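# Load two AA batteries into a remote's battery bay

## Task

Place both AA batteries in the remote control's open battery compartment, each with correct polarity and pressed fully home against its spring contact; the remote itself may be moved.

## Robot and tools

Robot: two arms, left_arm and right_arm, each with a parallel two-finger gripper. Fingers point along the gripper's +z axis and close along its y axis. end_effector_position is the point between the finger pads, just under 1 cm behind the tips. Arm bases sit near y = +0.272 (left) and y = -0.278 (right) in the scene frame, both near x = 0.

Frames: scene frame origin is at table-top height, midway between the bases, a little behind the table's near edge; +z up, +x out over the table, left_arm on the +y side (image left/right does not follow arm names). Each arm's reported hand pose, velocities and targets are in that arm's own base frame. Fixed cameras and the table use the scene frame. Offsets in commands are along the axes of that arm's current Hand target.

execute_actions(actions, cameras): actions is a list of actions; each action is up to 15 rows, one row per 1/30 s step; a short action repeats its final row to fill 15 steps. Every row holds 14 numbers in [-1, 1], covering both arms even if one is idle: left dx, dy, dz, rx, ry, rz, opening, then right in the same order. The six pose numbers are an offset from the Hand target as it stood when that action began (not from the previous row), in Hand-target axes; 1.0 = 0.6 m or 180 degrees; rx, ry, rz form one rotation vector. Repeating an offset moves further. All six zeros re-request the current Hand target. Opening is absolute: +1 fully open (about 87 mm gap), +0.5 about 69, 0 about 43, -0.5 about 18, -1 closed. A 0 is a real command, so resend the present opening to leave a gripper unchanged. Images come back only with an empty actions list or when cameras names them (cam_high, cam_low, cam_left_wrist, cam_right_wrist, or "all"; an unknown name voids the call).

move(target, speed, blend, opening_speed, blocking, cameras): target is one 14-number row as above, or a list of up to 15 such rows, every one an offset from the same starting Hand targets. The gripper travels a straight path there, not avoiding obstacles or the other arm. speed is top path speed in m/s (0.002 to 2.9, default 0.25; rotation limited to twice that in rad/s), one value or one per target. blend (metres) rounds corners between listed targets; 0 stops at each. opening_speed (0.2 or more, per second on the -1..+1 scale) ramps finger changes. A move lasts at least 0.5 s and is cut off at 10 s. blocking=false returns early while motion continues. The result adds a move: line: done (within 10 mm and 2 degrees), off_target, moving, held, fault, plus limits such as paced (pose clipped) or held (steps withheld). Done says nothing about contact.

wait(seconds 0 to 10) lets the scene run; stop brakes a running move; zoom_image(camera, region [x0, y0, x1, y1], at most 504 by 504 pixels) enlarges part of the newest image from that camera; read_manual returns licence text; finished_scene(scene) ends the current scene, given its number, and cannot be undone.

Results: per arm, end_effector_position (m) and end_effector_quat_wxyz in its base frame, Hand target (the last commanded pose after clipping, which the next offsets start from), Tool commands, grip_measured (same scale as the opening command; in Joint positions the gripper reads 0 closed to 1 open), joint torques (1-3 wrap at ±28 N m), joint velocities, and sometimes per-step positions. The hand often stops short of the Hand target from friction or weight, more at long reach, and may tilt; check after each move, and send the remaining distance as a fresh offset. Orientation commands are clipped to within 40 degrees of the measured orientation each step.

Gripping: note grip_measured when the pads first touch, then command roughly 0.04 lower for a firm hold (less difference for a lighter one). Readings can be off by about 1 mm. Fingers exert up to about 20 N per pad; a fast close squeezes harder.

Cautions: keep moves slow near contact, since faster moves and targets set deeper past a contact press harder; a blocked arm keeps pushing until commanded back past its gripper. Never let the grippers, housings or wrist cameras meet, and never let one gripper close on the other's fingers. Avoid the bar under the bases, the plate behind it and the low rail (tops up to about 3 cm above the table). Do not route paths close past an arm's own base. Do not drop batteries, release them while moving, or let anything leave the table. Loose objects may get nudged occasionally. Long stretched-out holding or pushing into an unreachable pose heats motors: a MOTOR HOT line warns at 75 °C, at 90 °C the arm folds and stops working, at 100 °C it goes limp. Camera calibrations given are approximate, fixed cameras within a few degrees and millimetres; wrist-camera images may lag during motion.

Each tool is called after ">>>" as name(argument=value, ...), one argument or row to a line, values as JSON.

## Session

>>> execute_actions(
  actions=[],
)

>>> zoom_image(
  camera="cam_high",
  region=[300, 180, 620, 400],
)

Scene clock: 0.00 s.
left_arm: end_effector_position=(+0.3924, -0.0110, +0.0550) grip_measured=+0.977 end_effector_quat_wxyz=(+0.577, +0.031, +0.815, -0.047) | right_arm: end_effector_position=(+0.3776, -0.0102, +0.0447) grip_measured=+1.000 end_effector_quat_wxyz=(+0.565, +0.006, +0.823, -0.054)
Joint positions: left_arm=[0.036 1.568 0.408 0.821 0.146 0.009 0.988] | right_arm=[0.038 1.546 0.358 0.82 0.131 -0.038 1]
Joint velocities: within noise
Joint torques (N m): no reading
Heat: left arm: 40 °C; right arm: 39 °C.
Hand target: left_arm +0.3953, -0.0108, +0.0611; +0.584, +0.032, +0.810, -0.046 | right_arm +0.3807, -0.0101, +0.0501; +0.571, +0.007, +0.819, -0.054
Tool commands: left_gripper/opening=+1.0 right_gripper/opening=+1.0
camera_calibration:
cam_left_wrist: T_world_to_cam=[[-0.0931372, -0.995528, 0.0157799, 0.0278423], [-0.931155, 0.0814813, -0.355403, 0.407786], [0.352528, -0.0477947, -0.93458, 0.0567976], [0, 0, 0, 1]] pos_world=[0.362283, -0.00279452, 0.197571]
cam_right_wrist: T_world_to_cam=[[-0.07993, -0.993448, 0.0816781, 0.0145713], [-0.94481, 0.0493889, -0.323873, 0.393851], [0.317717, -0.103058, -0.942568, 0.0635767], [0, 0, 0, 1]] pos_world=[0.35308, 0.00157604, 0.186293]

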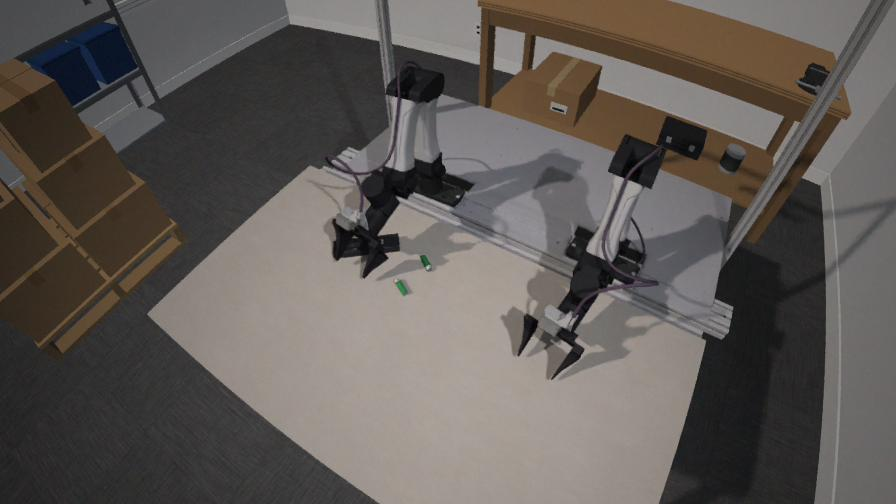

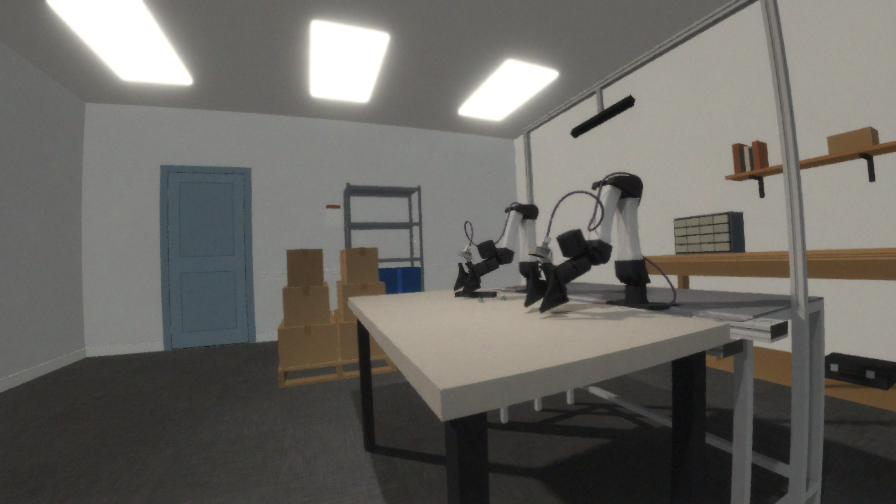

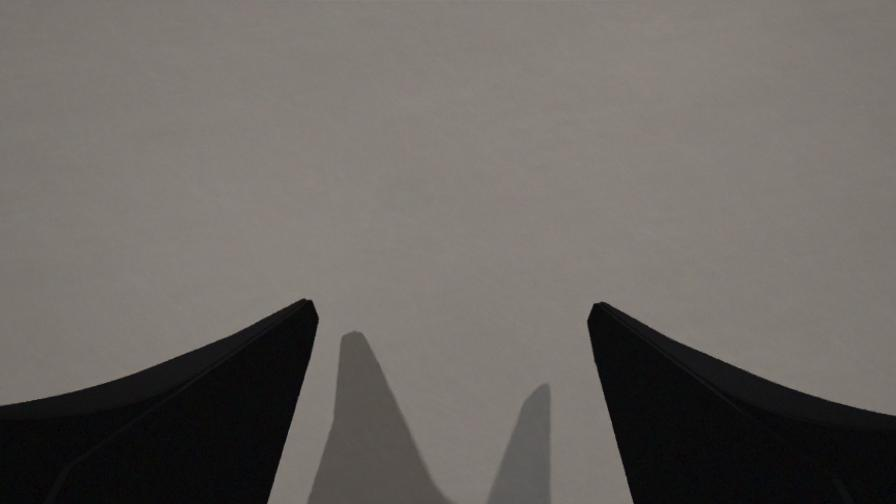

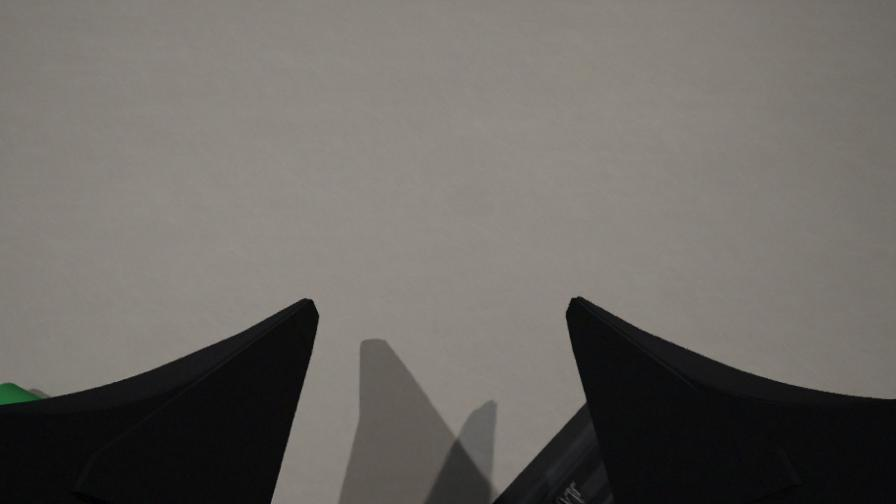

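Scaled by 1.575.

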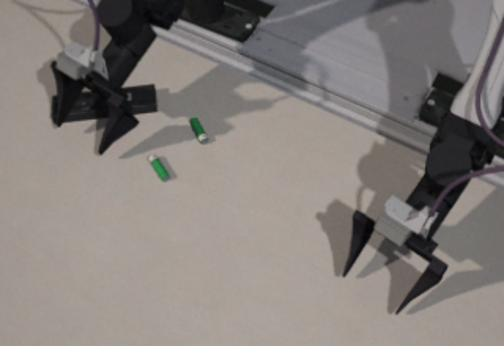

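>>> move(
  target=[0,0,0,0,0,0,0.3,-0.224,0.0237,-0.22,-0.035,0.2207,0.0047,0.3],
  speed=0.3,
  cameras=["cam_right_wrist"],
)

Scene clock: 26.70 s.
left_arm: end_effector_position=(+0.3924, -0.0110, +0.0550) grip_measured=+0.300 end_effector_quat_wxyz=(+0.577, +0.031, +0.815, -0.047) | right_arm: end_effector_position=(+0.3024, +0.0192, +0.2137) grip_measured=+0.300 end_effector_quat_wxyz=(+0.253, -0.003, +0.967, -0.008)
Joint positions: left_arm=[0.036 1.568 0.408 0.821 0.146 0.009 0.65] | right_arm=[0.087 1.409 1.482 -1.134 0.057 0.066 0.65]
Joint torques (N m): left_arm=[-0.1 -6.87 4.46 2.32 0.08 0.04] | right_arm=[0.77 -4.3 9.73 1.01 0.05 0.08]
Heat: left arm: 41 °C; right arm: 41 °C.
Hand target: left_arm +0.3953, -0.0108, +0.0611; +0.584, +0.032, +0.810, -0.046 | right_arm +0.3050, +0.0234, +0.2199; +0.259, +0.000, +0.966, +0.000
Off the commanded pose: left_arm 0.007 m, 1 deg | right_arm 0.008 m, 1 deg.
move: done
camera_calibration:
cam_right_wrist: T_world_to_cam=[[-0.00639382, -0.999735, 0.0221271, 0.0145125], [-0.934907, 0.0138281, 0.354624, 0.228803], [-0.354836, -0.0184194, -0.934747, 0.449958], [0, 0, 0, 1]] pos_world=[0.373663, 0.0196327, 0.339137]
Images, in order (width x height): cam_right_wrist 896x504.

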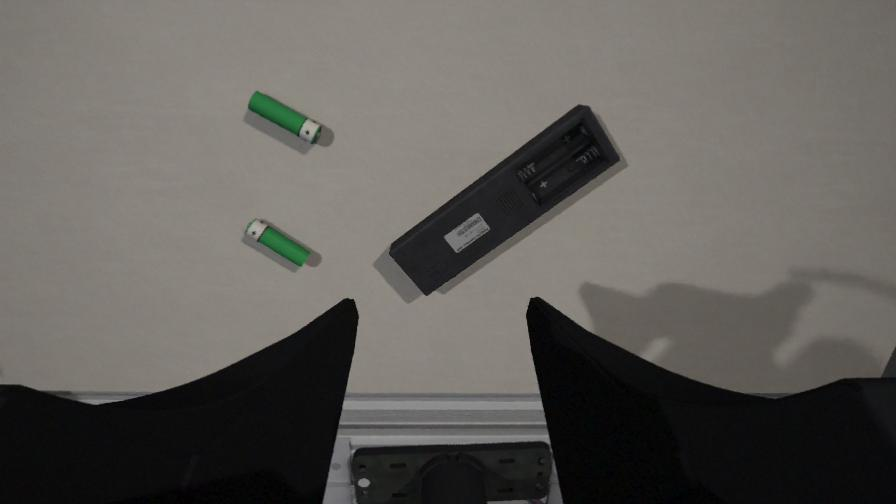

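>>> move(
  target=[0,0,0,0,0,0,0.3,0.1305,-0.0832,0.1748,0.1135,0.0772,0.2742,0.5],
  speed=0.3,
  cameras=["cam_right_wrist"],
)

Scene clock: 66.57 s.
left_arm: end_effector_position=(+0.3924, -0.0110, +0.0550) grip_measured=+0.300 end_effector_quat_wxyz=(+0.577, +0.031, +0.815, -0.047) | right_arm: end_effector_position=(+0.2873, -0.0232, +0.0925) grip_measured=+0.500 end_effector_quat_wxyz=(+0.112, +0.435, +0.892, -0.054)
Joint positions: left_arm=[0.036 1.568 0.408 0.821 0.146 0.009 0.65] | right_arm=[-0.074 1.583 1.216 -1.033 0.182 0.819 0.75]
Joint torques (N m): left_arm=[-0.09 -6.83 4.48 2.31 0.09 0.06] | right_arm=[-0.18 -5.48 6.57 0.73 0.47 0.08]
Heat: left arm: 42 °C; right arm: 43 °C.
Hand target: left_arm +0.3953, -0.0108, +0.0611; +0.584, +0.032, +0.810, -0.046 | right_arm +0.2897, -0.0265, +0.0899; +0.117, +0.444, +0.886, -0.058
Off the commanded pose: left_arm 0.007 m, 1 deg | right_arm 0.005 m, 1 deg.
move: done
camera_calibration:
cam_right_wrist: T_world_to_cam=[[-0.791889, -0.610646, 0.00471284, 0.211153], [-0.492883, 0.643691, 0.58543, 0.12443], [-0.360524, 0.461273, -0.810709, 0.331794], [0, 0, 0, 1]] pos_world=[0.34816, -0.104202, 0.195149]
Images, in order (width x height): cam_right_wrist 896x504.

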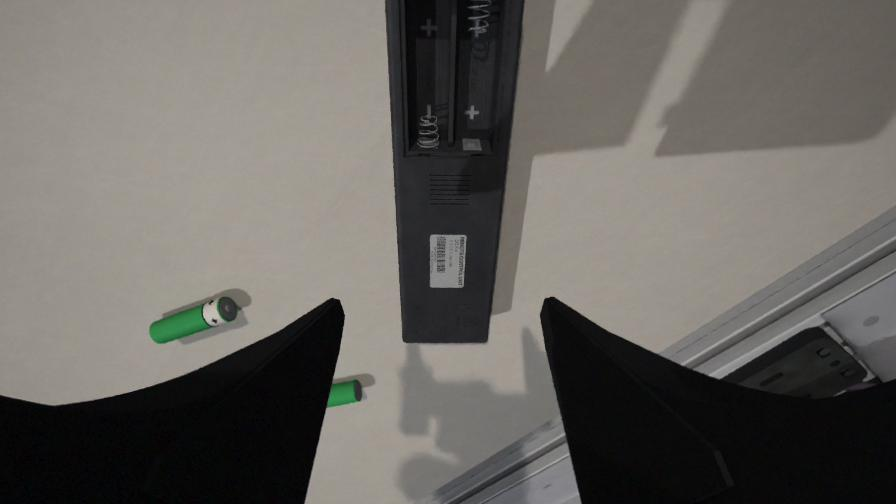

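>>> move(
  target=[
    [0,0,0,0,0,0,0.3,0.0248,-0.0045,0.1158,0,0,0,0.5],
    [0,0,0,0,0,0,0.3,0.0248,-0.0045,0.1158,0,0,0,0.0],
  ],
  speed=0.15,
  opening_speed=0.8,
  cameras=["cam_right_wrist"],
)

Scene clock: 83.37 s.
left_arm: end_effector_position=(+0.3924, -0.0110, +0.0550) grip_measured=+0.300 end_effector_quat_wxyz=(+0.577, +0.031, +0.815, -0.047) | right_arm: end_effector_position=(+0.2881, -0.0273, +0.0216) grip_measured=+0.077 end_effector_quat_wxyz=(+0.113, +0.442, +0.888, -0.055)
Joint positions: left_arm=[0.036 1.568 0.408 0.821 0.146 0.009 0.65] | right_arm=[-0.087 1.659 1.004 -0.743 0.184 0.819 0.538]
Joint torques (N m): left_arm=[-0.08 -6.8 4.45 2.32 0.09 0.04] | right_arm=[-0.34 -5.72 6.22 0.73 0.4 -0.07]
Heat: left arm: 43 °C; right arm: 44 °C.
Hand target: left_arm +0.3953, -0.0108, +0.0611; +0.584, +0.032, +0.810, -0.046 | right_arm +0.2896, -0.0311, +0.0189; +0.117, +0.444, +0.886, -0.059
Off the commanded pose: left_arm 0.007 m, 1 deg | right_arm 0.005 m, 1 deg.
move: done
camera_calibration:
cam_right_wrist: T_world_to_cam=[[-0.800605, -0.599176, 0.00435241, 0.212361], [-0.484466, 0.651573, 0.583734, 0.166819], [-0.352596, 0.465232, -0.811933, 0.274343], [0, 0, 0, 1]] pos_world=[0.347568, -0.109087, 0.124446]
Images, in order (width x height): cam_right_wrist 896x504.

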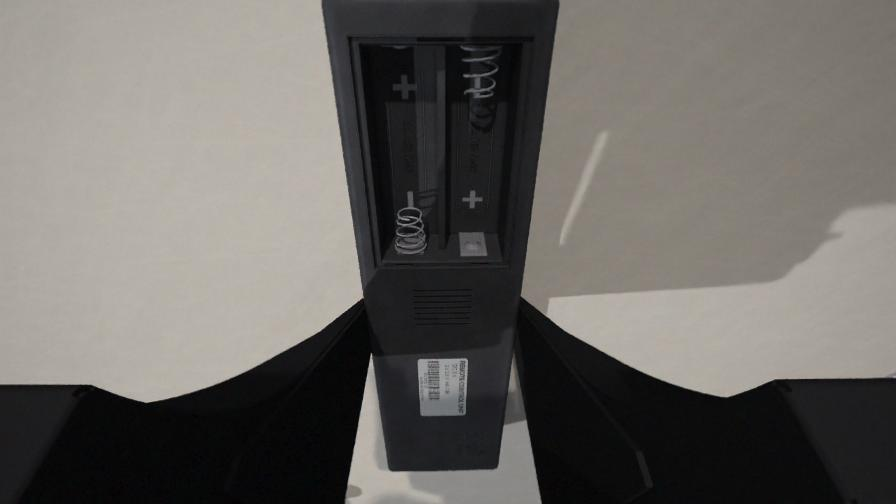

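>>> move(
  target=[
    [0,0,0,0,0,0,0.3,0,0,-0.006,0.082,0,0.306,0.0],
    [0,0,0,0,0,0,0.3,0,0,-0.003,0.082,0,0.306,0.3],
    [0,0,0,0,0,0,0.3,-0.04,0,-0.145,0.082,0,0.306,0.5],
  ],
  speed=0.25,
  opening_speed=0.8,
  cameras=["cam_right_wrist"],
)

Scene clock: 95.43 s.
left_arm: end_effector_position=(+0.3924, -0.0110, +0.0550) grip_measured=+0.300 end_effector_quat_wxyz=(+0.577, +0.031, +0.815, -0.047) | right_arm: end_effector_position=(+0.2868, -0.0284, +0.1008) grip_measured=+0.500 end_effector_quat_wxyz=(+0.064, +0.808, +0.575, -0.113)
Joint positions: left_arm=[0.036 1.568 0.408 0.821 0.146 0.009 0.65] | right_arm=[-0.087 1.683 1.359 -1.338 0.244 1.828 0.75]
Joint torques (N m): left_arm=[-0.06 -6.83 4.42 2.31 0.08 0.04] | right_arm=[-0.13 -7.42 8.35 0.02 0.45 0.08]
Heat: left arm: 43 °C; right arm: 44 °C.
Hand target: left_arm +0.3953, -0.0108, +0.0611; +0.584, +0.032, +0.809, -0.046 | right_arm +0.2901, -0.0316, +0.1091; +0.075, +0.813, +0.567, -0.107
Off the commanded pose: left_arm 0.007 m, 1 deg | right_arm 0.010 m, 2 deg.
move: done
camera_calibration:
cam_right_wrist: T_world_to_cam=[[-0.941269, 0.335925, 0.0341555, 0.274243], [0.292969, 0.762216, 0.577231, -0.0984993], [0.167872, 0.553337, -0.815866, 0.192275], [0, 0, 0, 1]] pos_world=[0.254716, -0.12344, 0.204361]
Images, in order (width x height): cam_right_wrist 896x504.

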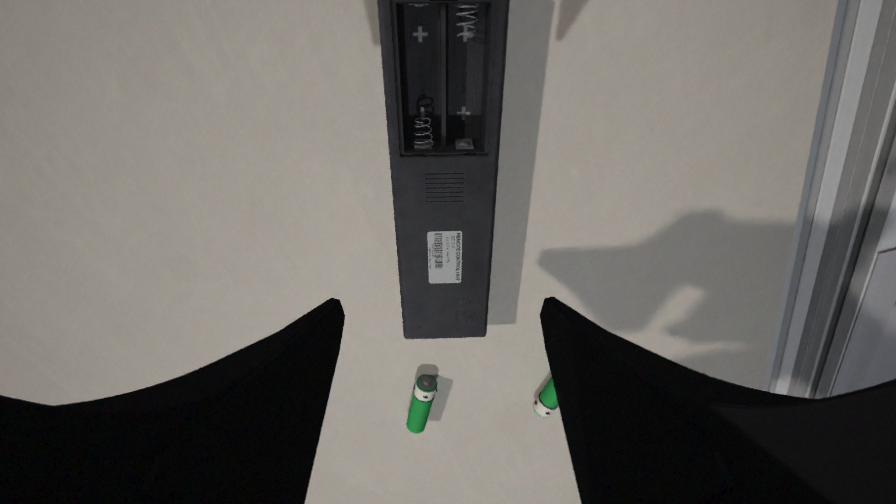

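>>> move(
  target=[
    [0,0,0,0,0,0,0.3,0,0,0,-0.1294,0,-0.483,0.5],
    [0,0,0,0,0,0,0.3,0.005,-0.0125,0.0315,0.2574,0,0.9605,0.5],
    [0,0,0,0,0,0,0.3,0.0357,-0.0125,0.1458,0.2574,0,0.9605,0.5],
    [0,0,0,0,0,0,0.3,0.0357,-0.0125,0.1458,0.2574,0,0.9605,0.0],
  ],
  speed=[0.5,0.5,0.15,0.15],
  blend=[0.02,0.005,0,0],
  opening_speed=0.8,
  cameras=["cam_right_wrist"],
)

Scene clock: 120.83 s.
left_arm: end_effector_position=(+0.3924, -0.0110, +0.0550) grip_measured=+0.300 end_effector_quat_wxyz=(+0.577, +0.031, +0.815, -0.047) | right_arm: end_effector_position=(+0.2815, -0.0310, +0.0217) grip_measured=+0.077 end_effector_quat_wxyz=(+0.102, -0.572, +0.811, +0.071)
Joint positions: left_arm=[0.036 1.568 0.408 0.821 0.146 0.009 0.65] | right_arm=[-0.119 1.673 1.024 -0.865 -0.243 -1.34 0.538]
Joint torques (N m): left_arm=[-0.1 -6.83 4.51 2.32 0.09 0.05] | right_arm=[-0.39 -5.68 5.98 0.49 -0.25 -0.2]
Heat: left arm: 44 °C; right arm: 43 °C.
Hand target: left_arm +0.3953, -0.0108, +0.0611; +0.584, +0.032, +0.809, -0.046 | right_arm +0.2825, -0.0308, +0.0191; +0.106, -0.574, +0.808, +0.075
Off the commanded pose: left_arm 0.007 m, 1 deg | right_arm 0.003 m, 1 deg.
move: done
camera_calibration:
cam_right_wrist: T_world_to_cam=[[0.939662, -0.342018, 0.00766198, -0.277175], [-0.281387, -0.759958, 0.585905, 0.0650548], [-0.194568, -0.552709, -0.810343, 0.197748], [0, 0, 0, 1]] pos_world=[0.317232, 0.0639368, 0.124251]
Images, in order (width x height): cam_right_wrist 896x504.

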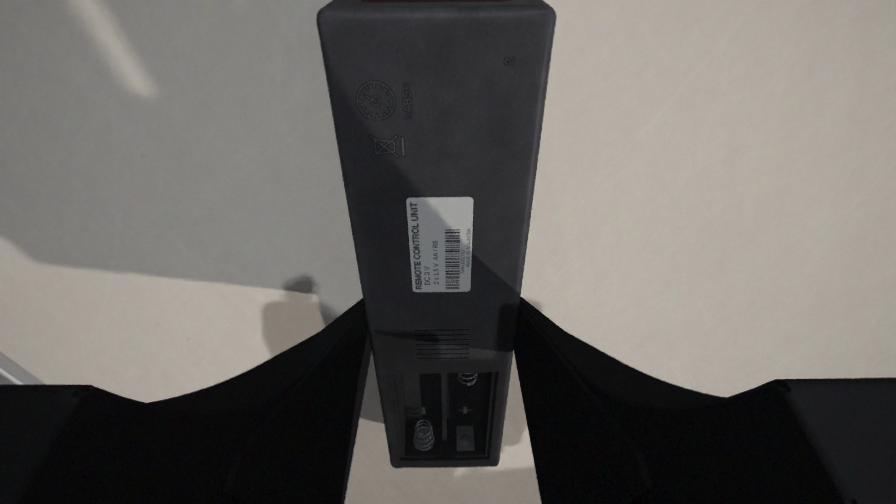

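>>> move(
  target=[
    [0,0,0,0,0,0,0.3,-0.0216,0,-0.0805,0,0,0,-0.1],
    [-0.143,0.013,-0.041,-0.2219,0.4005,-0.3877,0.3,-0.515,0.1056,0.0517,0.0122,0,0.0456,-0.1],
    [-0.143,0.013,-0.041,-0.2219,0.4005,-0.3877,0.3,-0.494,0.1056,0.1297,0.0122,0,0.0456,-0.1],
  ],
  speed=[0.15,0.3,0.12],
  blend=[0.02,0.01,0],
  cameras=["cam_right_wrist","cam_high"],
)

Scene clock: 150.93 s.
left_arm: end_effector_position=(+0.4015, +0.0010, +0.1502) grip_measured=+0.300 end_effector_quat_wxyz=(-0.038, -0.558, +0.822, -0.104) | right_arm: end_effector_position=(+0.3189, +0.2752, +0.0236) grip_measured=+0.077 end_effector_quat_wxyz=(+0.100, -0.516, +0.848, +0.068)
Joint positions: left_arm=[0.186 2.165 2.147 -1.54 0.223 -1.008 0.65] | right_arm=[0.706 2.128 1.641 -0.864 -0.102 -0.377 0.538]
Joint torques (N m): left_arm=[0.36 -12.05 4.77 0.23 0.3 -0.07] | right_arm=[0.46 -9.8 6.61 0.98 0.11 0.01]
Heat: left arm: 45 °C; right arm: 44 °C.
Hand target: left_arm +0.3999, -0.0001, +0.1499; -0.108, -0.555, +0.822, -0.073 | right_arm +0.3235, +0.2794, +0.0207; +0.112, -0.513, +0.849, +0.067
Off the commanded pose: left_arm 0.002 m, 9 deg | right_arm 0.007 m, 1 deg.
joint sent to its limit (left arm) — joint 4 (wrist pitch), lower limit. The joint targets are off in orientation, not in position.
move: off_target (left_arm)
camera_calibration:
cam_right_wrist: T_world_to_cam=[[0.886252, -0.463179, -0.00480345, -0.156921], [-0.37111, -0.716216, 0.591026, 0.323578], [-0.277191, -0.522015, -0.806638, 0.393542], [0, 0, 0, 1]] pos_world=[0.368241, 0.364504, 0.125449]
Images, in order (width x height): cam_high 896x504, cam_right_wrist 896x504.

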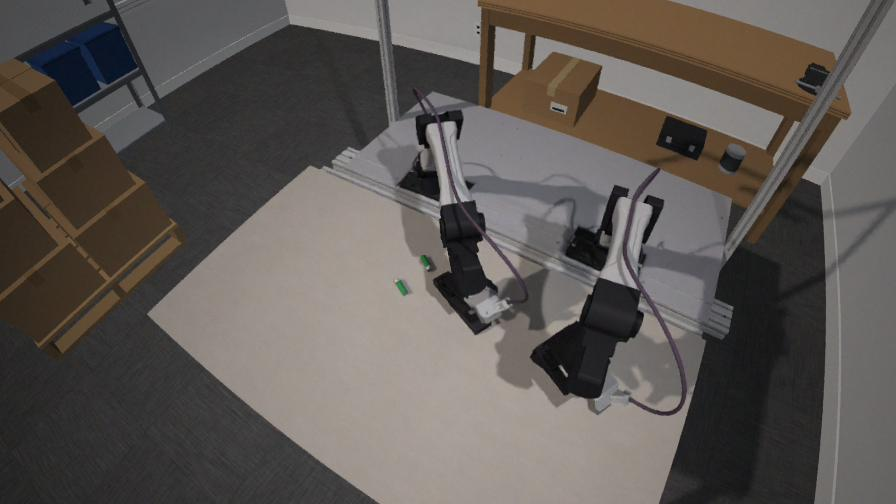

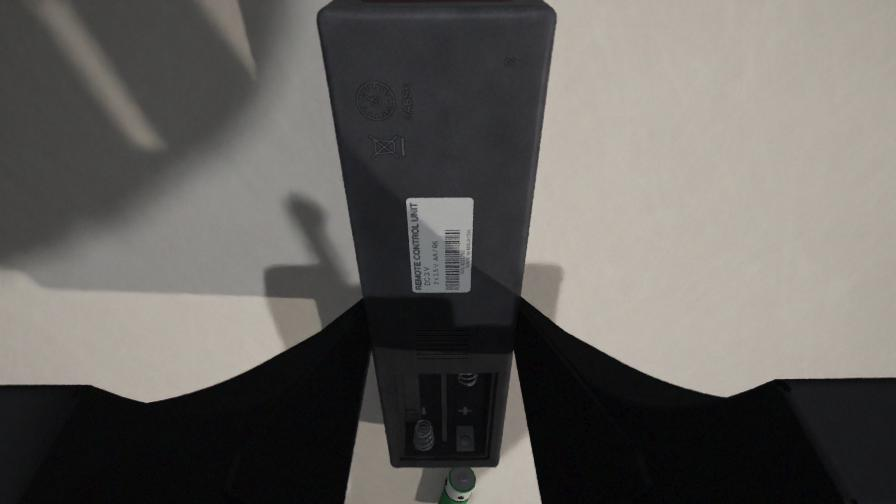

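>>> move(
  target=[
    [0,0,0,0,0,0,0.3,0.0017,0,0.0064,0,0,0,-0.05],
    [0,0,0,0,0,0,0.3,0.0017,0,0.0064,0,0,0,0.3],
    [0,0,0,0,0,0,0.5,-0.043,0,-0.161,0,0,0,0.3],
    [0,0,0,0,0,0,0.5,0.186,-0.01,-0.161,0.0105,-0.0167,0.0392,0.1],
    [0.1117,-0.0253,0.1678,0,0,0,0.5,0.186,-0.01,-0.161,0.0105,-0.0167,0.0392,0.1],
  ],
  speed=[0.1,0.1,0.25,0.35,0.3],
  blend=[0,0,0.02,0,0],
  opening_speed=1.0,
  cameras=["cam_right_wrist","cam_left_wrist"],
)

Scene clock: 195.90 s.
left_arm: end_effector_position=(+0.3784, -0.0903, +0.0725) grip_measured=+0.500 end_effector_quat_wxyz=(-0.105, -0.547, +0.827, -0.069) | right_arm: end_effector_position=(+0.2659, +0.1568, +0.0812) grip_measured=+0.100 end_effector_quat_wxyz=(+0.125, -0.450, +0.882, +0.067)
Joint positions: left_arm=[-0.031 2.165 1.819 -1.319 0.235 -1.188 0.75] | right_arm=[0.517 1.622 1.205 -0.896 -0.122 -0.411 0.55]
Joint torques (N m): left_arm=[0.4 -12.46 3.86 0.23 0.24 -0.09] | right_arm=[0.13 -8.12 6.43 0.87 -0.12 -0.18]
Heat: left arm: 44 °C; right arm: 49 °C.
Hand target: left_arm +0.3799, -0.0900, +0.0700; -0.108, -0.555, +0.822, -0.073 | right_arm +0.2671, +0.1591, +0.0851; +0.138, -0.455, +0.876, +0.074
Off the commanded pose: left_arm 0.003 m, 1 deg | right_arm 0.005 m, 2 deg.
move: done; blend cut to 0 m at target 3; target 3's new opening was sent with left_arm's hand 0.002 m and 9 deg from that target
camera_calibration:
cam_left_wrist: T_world_to_cam=[[0.910821, -0.412545, -0.01452, -0.377615], [-0.166272, -0.398838, 0.901821, -0.0165463], [-0.377833, -0.818984, -0.431865, 0.244496], [0, 0, 0, 1]] pos_world=[0.433567, 0.0378554, 0.115028]
cam_right_wrist: T_world_to_cam=[[0.806425, -0.591337, 0.000448956, -0.123607], [-0.491486, -0.669833, 0.556566, 0.212623], [-0.328817, -0.449049, -0.830803, 0.367707], [0, 0, 0, 1]] pos_world=[0.325089, 0.234446, 0.187209]
Images, in order (width x height): cam_left_wrist 896x504, cam_right_wrist 896x504.

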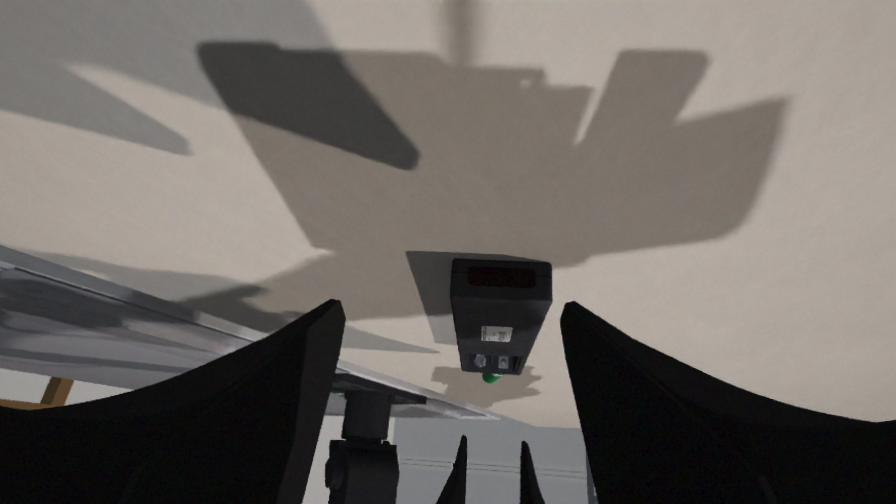

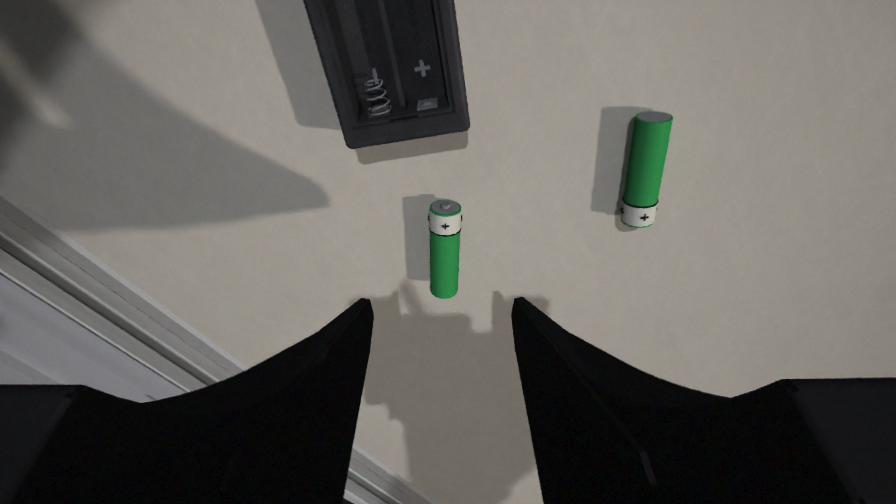

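>>> move(
  target=[
    [0.0395,-0.0297,0.084,0,0,0,0.5,0.0313,-0.002,0.1022,0,0,0,-0.25],
    [0.1118,-0.0312,0.1035,0,0,0,0.5,0.0313,-0.002,0.1022,0,0,0,-0.25],
    [0.1118,-0.0312,0.1035,0,0,0,0.02,0.0313,-0.002,0.1022,0,0,0,-0.76],
  ],
  speed=[0.12,0.1,0.1],
  opening_speed=0.8,
  cameras=["cam_right_wrist","cam_left_wrist"],
)

Scene clock: 226.50 s.
left_arm: end_effector_position=(+0.3709, -0.1750, +0.0283) grip_measured=+0.070 end_effector_quat_wxyz=(-0.117, -0.550, +0.823, -0.085) | right_arm: end_effector_position=(+0.2670, +0.1574, +0.0233) grip_measured=-0.617 end_effector_quat_wxyz=(+0.135, -0.451, +0.880, +0.068)
Joint positions: left_arm=[-0.222 2.193 1.673 -1.089 0.288 -1.394 0.535] | right_arm=[0.517 1.674 1.018 -0.638 -0.123 -0.413 0.191]
Joint torques (N m): left_arm=[-0.68 -14.41 3.03 0.26 -0.17 -0.09] | right_arm=[-0.03 -6.01 6.41 0.91 -0.11 -0.18]
Heat: left arm: 46 °C; right arm: 48 °C.
Hand target: left_arm +0.3671, -0.1719, +0.0273; -0.108, -0.555, +0.822, -0.073 | right_arm +0.2684, +0.1593, +0.0209; +0.138, -0.455, +0.876, +0.074
Off the commanded pose: left_arm 0.005 m, 2 deg | right_arm 0.003 m, 1 deg.
move: done
camera_calibration:
cam_left_wrist: T_world_to_cam=[[0.915442, -0.402449, -0.000317903, -0.406704], [-0.160141, -0.364995, 0.917133, -0.00847892], [-0.369215, -0.839532, -0.398581, 0.145474], [0, 0, 0, 1]] pos_world=[0.424668, -0.0446422, 0.0656302]
cam_right_wrist: T_world_to_cam=[[0.80748, -0.589827, 0.00899622, -0.124867], [-0.499991, -0.676241, 0.541024, 0.249477], [-0.313027, -0.441364, -0.840959, 0.315171], [0, 0, 0, 1]] pos_world=[0.32422, 0.234162, 0.131196]
Images, in order (width x height): cam_left_wrist 896x504, cam_right_wrist 896x504.

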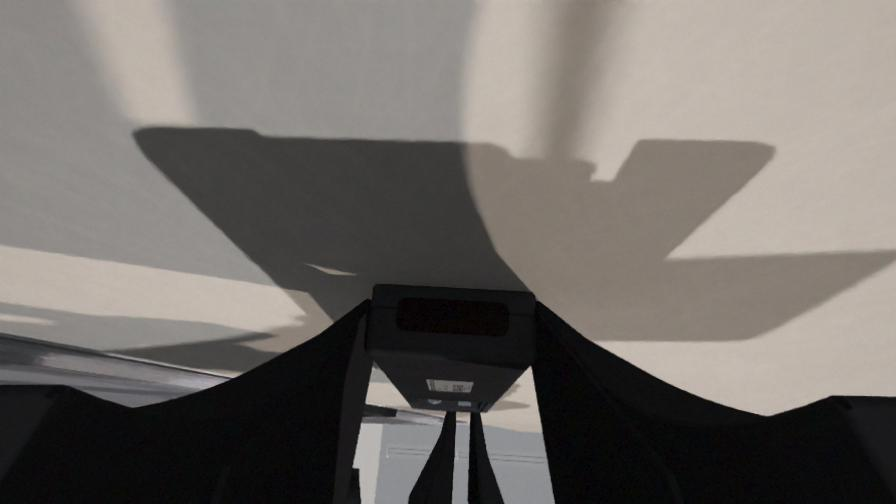

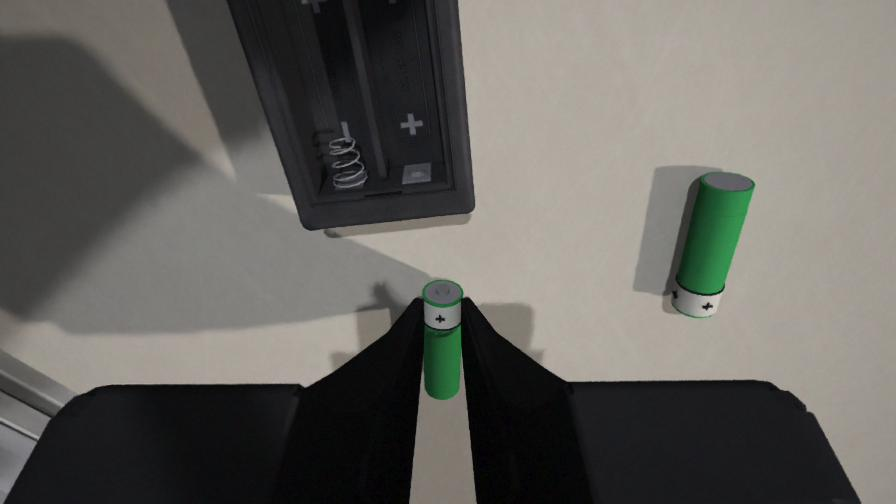

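>>> zoom_image(
  camera="cam_right_wrist",
  region=[220, 0, 500, 240],
)

Scaled by 1.800.

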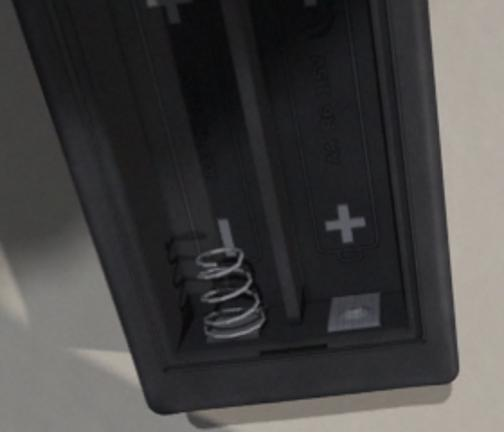

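>>> move(
  target=[
    [0,0,0,0,0,0,0.0,-0.0232,0,-0.0713,0,0,0,-0.78],
    [0,0,0,0,0,0,0.0,-0.186,0.0465,-0.0572,-0.0163,-0.1278,-0.0288,-0.78],
  ],
  speed=[0.15,0.25],
  blend=[0.02,0],
  cameras=["cam_right_wrist","cam_left_wrist"],
)

>>> zoom_image(
  camera="cam_left_wrist",
  region=[390, 360, 530, 450],
)

Scene clock: 267.50 s.
left_arm: end_effector_position=(+0.3709, -0.1750, +0.0283) grip_measured=+0.070 end_effector_quat_wxyz=(-0.117, -0.550, +0.823, -0.085) | right_arm: end_effector_position=(+0.3016, +0.2479, +0.0816) grip_measured=-0.617 end_effector_quat_wxyz=(+0.289, -0.475, +0.814, +0.169)
Joint positions: left_arm=[-0.222 2.193 1.673 -1.089 0.288 -1.394 0.535] | right_arm=[0.599 1.622 1.087 -0.406 -0.282 -0.366 0.191]
Joint torques (N m): left_arm=[-0.61 -14.42 3 0.26 -0.17 -0.1] | right_arm=[0.81 -8.23 6.93 1.42 -0.21 0.05]
Heat: left arm: 52 °C; right arm: 47 °C.
Hand target: left_arm +0.3671, -0.1719, +0.0273; -0.108, -0.555, +0.822, -0.073 | right_arm +0.3007, +0.2535, +0.0882; +0.301, -0.474, +0.808, +0.179
Off the commanded pose: left_arm 0.005 m, 2 deg | right_arm 0.009 m, 2 deg.
move: done; blend cut to 0 m at target 1
camera_calibration:
cam_left_wrist: T_world_to_cam=[[0.915442, -0.402449, -0.000317903, -0.406704], [-0.160141, -0.364995, 0.917133, -0.00847892], [-0.369215, -0.839532, -0.398581, 0.145474], [0, 0, 0, 1]] pos_world=[0.424668, -0.0446422, 0.0656302]
cam_right_wrist: T_world_to_cam=[[0.866826, -0.49859, 0.00456292, -0.140097], [-0.490145, -0.850394, 0.191278, 0.365083], [-0.0914891, -0.168041, -0.981525, 0.291827], [0, 0, 0, 1]] pos_world=[0.327082, 0.289652, 0.217242]
Images, in order (width x height): cam_left_wrist 896x504, cam_right_wrist 896x504.

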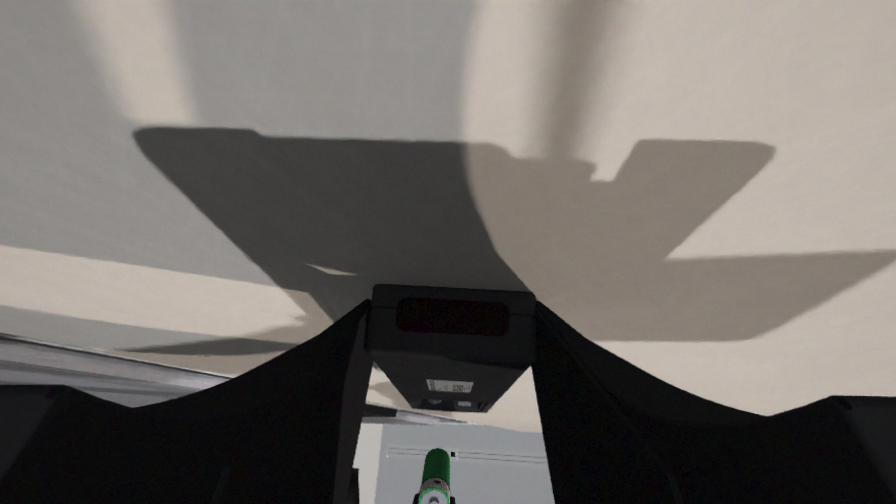

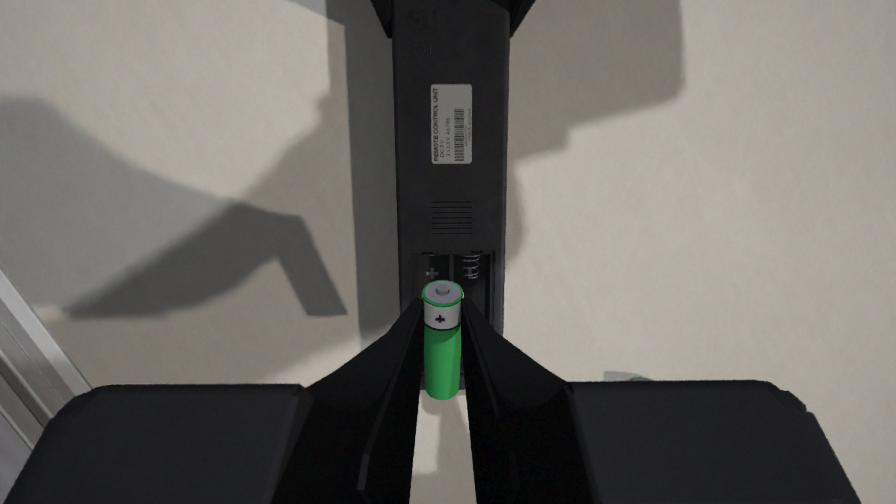

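Scaled by 3.600.

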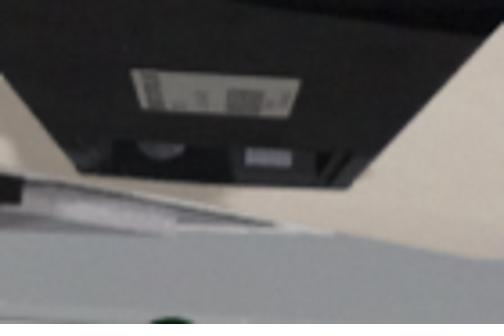

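>>> move(
  target=[0,0,0,0,0,0,0.0,0.0263,0.0075,0.0307,0,0,0,-0.78],
  speed=0.15,
  cameras=["cam_right_wrist","cam_left_wrist"],
)

>>> zoom_image(
  camera="cam_left_wrist",
  region=[390, 360, 530, 450],
)

>>> zoom_image(
  camera="cam_right_wrist",
  region=[360, 220, 540, 420],
)

Scene clock: 277.37 s.
left_arm: end_effector_position=(+0.3709, -0.1750, +0.0283) grip_measured=+0.070 end_effector_quat_wxyz=(-0.117, -0.550, +0.823, -0.085) | right_arm: end_effector_position=(+0.2973, +0.2515, +0.0659) grip_measured=-0.617 end_effector_quat_wxyz=(+0.299, -0.476, +0.809, +0.173)
Joint positions: left_arm=[-0.222 2.193 1.673 -1.089 0.288 -1.394 0.535] | right_arm=[0.612 1.622 1.009 -0.301 -0.282 -0.355 0.191]
Joint torques (N m): left_arm=[-0.64 -14.38 2.97 0.26 -0.15 -0.09] | right_arm=[0.81 -6.09 6.91 1.44 -0.09 0.05]
Heat: left arm: 53 °C; right arm: 47 °C.
Hand target: left_arm +0.3671, -0.1719, +0.0273; -0.108, -0.555, +0.822, -0.073 | right_arm +0.2967, +0.2559, +0.0638; +0.301, -0.474, +0.808, +0.179
Off the commanded pose: left_arm 0.005 m, 2 deg | right_arm 0.005 m, 1 deg.
move: done
camera_calibration:
cam_left_wrist: T_world_to_cam=[[0.915442, -0.402449, -0.000317903, -0.406704], [-0.160141, -0.364995, 0.917133, -0.00847892], [-0.369215, -0.839532, -0.398581, 0.145474], [0, 0, 0, 1]] pos_world=[0.424668, -0.0446422, 0.0656302]
cam_right_wrist: T_world_to_cam=[[0.868922, -0.494877, 0.0084677, -0.136213], [-0.489049, -0.855803, 0.16862, 0.371606], [-0.0761997, -0.150659, -0.985645, 0.267992], [0, 0, 0, 1]] pos_world=[0.320512, 0.290988, 0.202638]
Images, in order (width x height): cam_left_wrist 896x504, cam_right_wrist 896x504.

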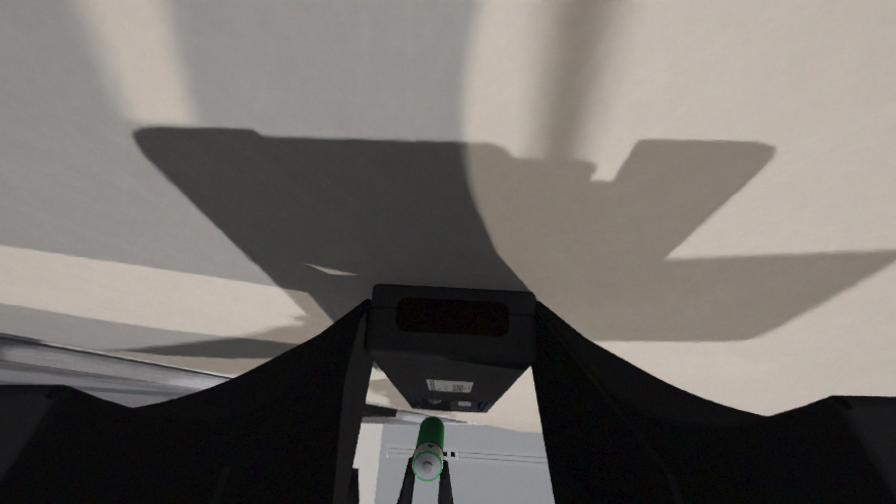

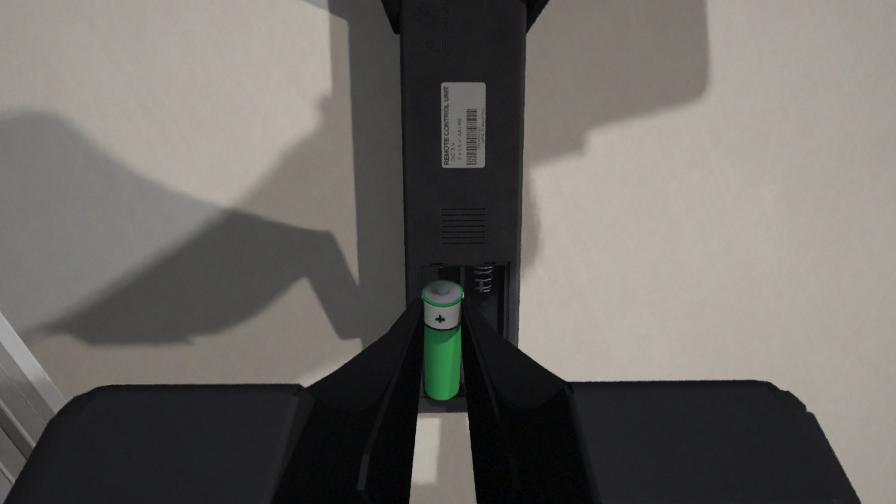

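Scaled by 3.600.

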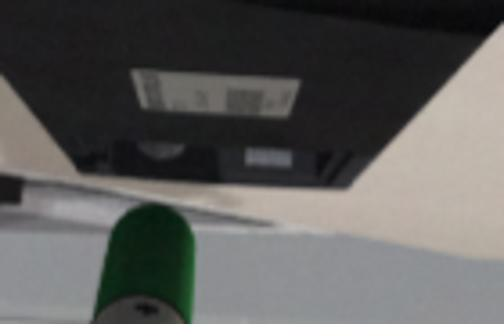

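Scaled by 2.520.

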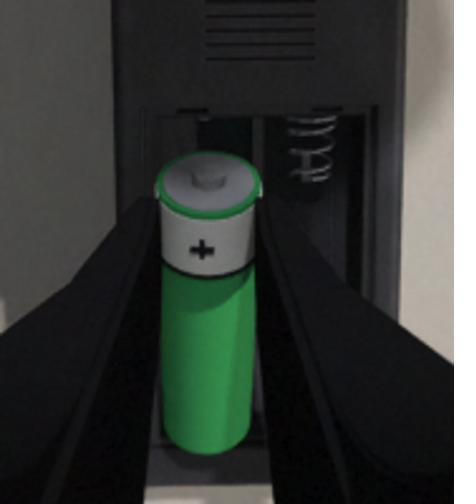

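>>> move(
  target=[0,0,0,0,0,0,0.0,0.0207,-0.0005,0.029,0,0,0,-0.78],
  speed=0.1,
  cameras=["cam_right_wrist","cam_left_wrist"],
)

>>> zoom_image(
  camera="cam_left_wrist",
  region=[390, 360, 530, 450],
)

>>> zoom_image(
  camera="cam_right_wrist",
  region=[360, 220, 540, 420],
)

Scene clock: 300.70 s.
left_arm: end_effector_position=(+0.3709, -0.1750, +0.0283) grip_measured=+0.070 end_effector_quat_wxyz=(-0.117, -0.550, +0.823, -0.085) | right_arm: end_effector_position=(+0.2993, +0.2540, +0.0460) grip_measured=-0.617 end_effector_quat_wxyz=(+0.301, -0.476, +0.808, +0.174)
Joint positions: left_arm=[-0.222 2.193 1.673 -1.089 0.288 -1.394 0.535] | right_arm=[0.614 1.663 0.964 -0.211 -0.282 -0.353 0.191]
Joint torques (N m): left_arm=[-0.64 -14.38 2.99 0.25 -0.16 -0.1] | right_arm=[0.79 -6.08 6.65 1.45 -0.07 0.05]
Heat: left arm: 55 °C; right arm: 46 °C.
Hand target: left_arm +0.3671, -0.1719, +0.0273; -0.108, -0.555, +0.822, -0.073 | right_arm +0.2979, +0.2576, +0.0426; +0.301, -0.474, +0.808, +0.179
Off the commanded pose: left_arm 0.005 m, 2 deg | right_arm 0.005 m, 1 deg.
move: done
camera_calibration:
cam_left_wrist: T_world_to_cam=[[0.915442, -0.402449, -0.000317903, -0.406704], [-0.160141, -0.364995, 0.917133, -0.00847892], [-0.369215, -0.839532, -0.398581, 0.145474], [0, 0, 0, 1]] pos_world=[0.424668, -0.0446422, 0.0656302]
cam_right_wrist: T_world_to_cam=[[0.86947, -0.493888, 0.00977617, -0.13702], [-0.488635, -0.856981, 0.163763, 0.378553], [-0.0725025, -0.147164, -0.986451, 0.247038], [0, 0, 0, 1]] pos_world=[0.32202, 0.293095, 0.183038]
Images, in order (width x height): cam_left_wrist 896x504, cam_right_wrist 896x504.

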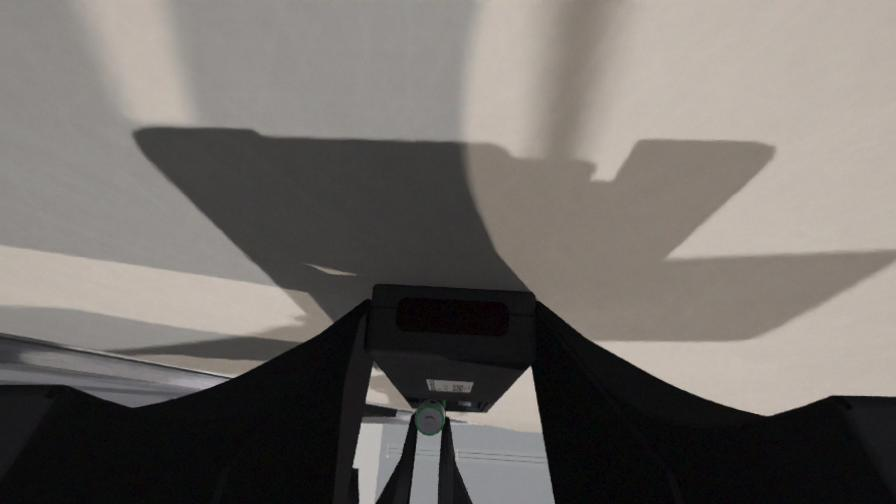

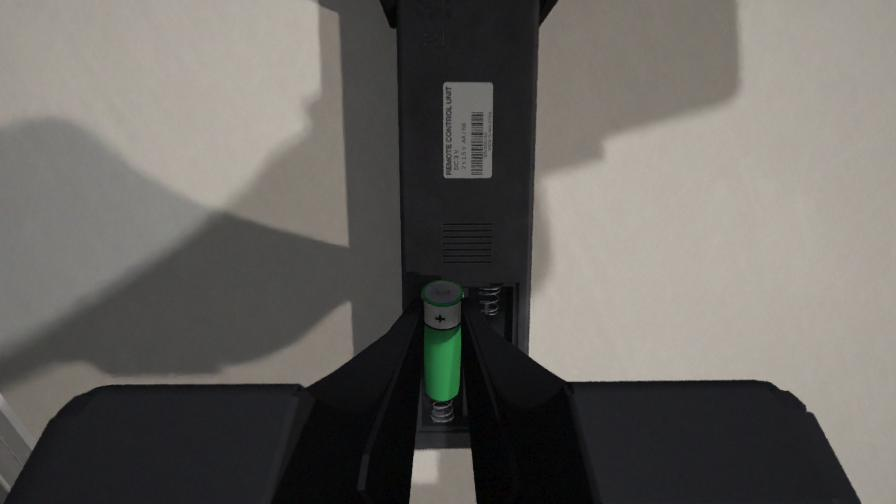

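Scaled by 3.600.

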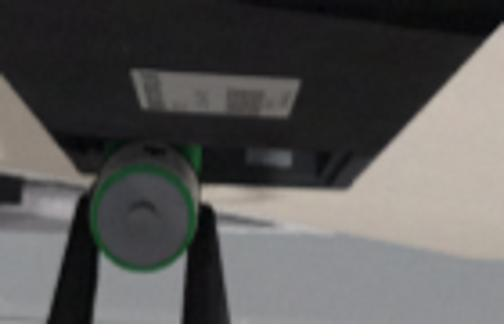

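Scaled by 2.520.

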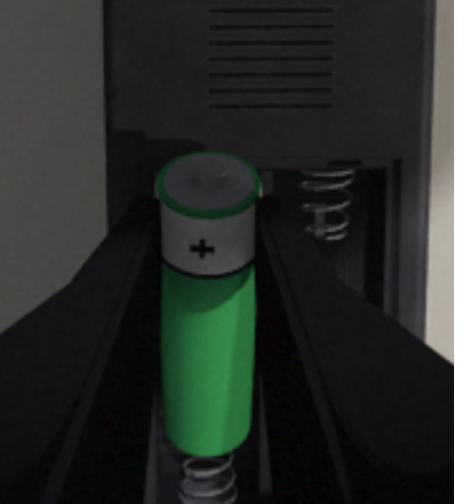

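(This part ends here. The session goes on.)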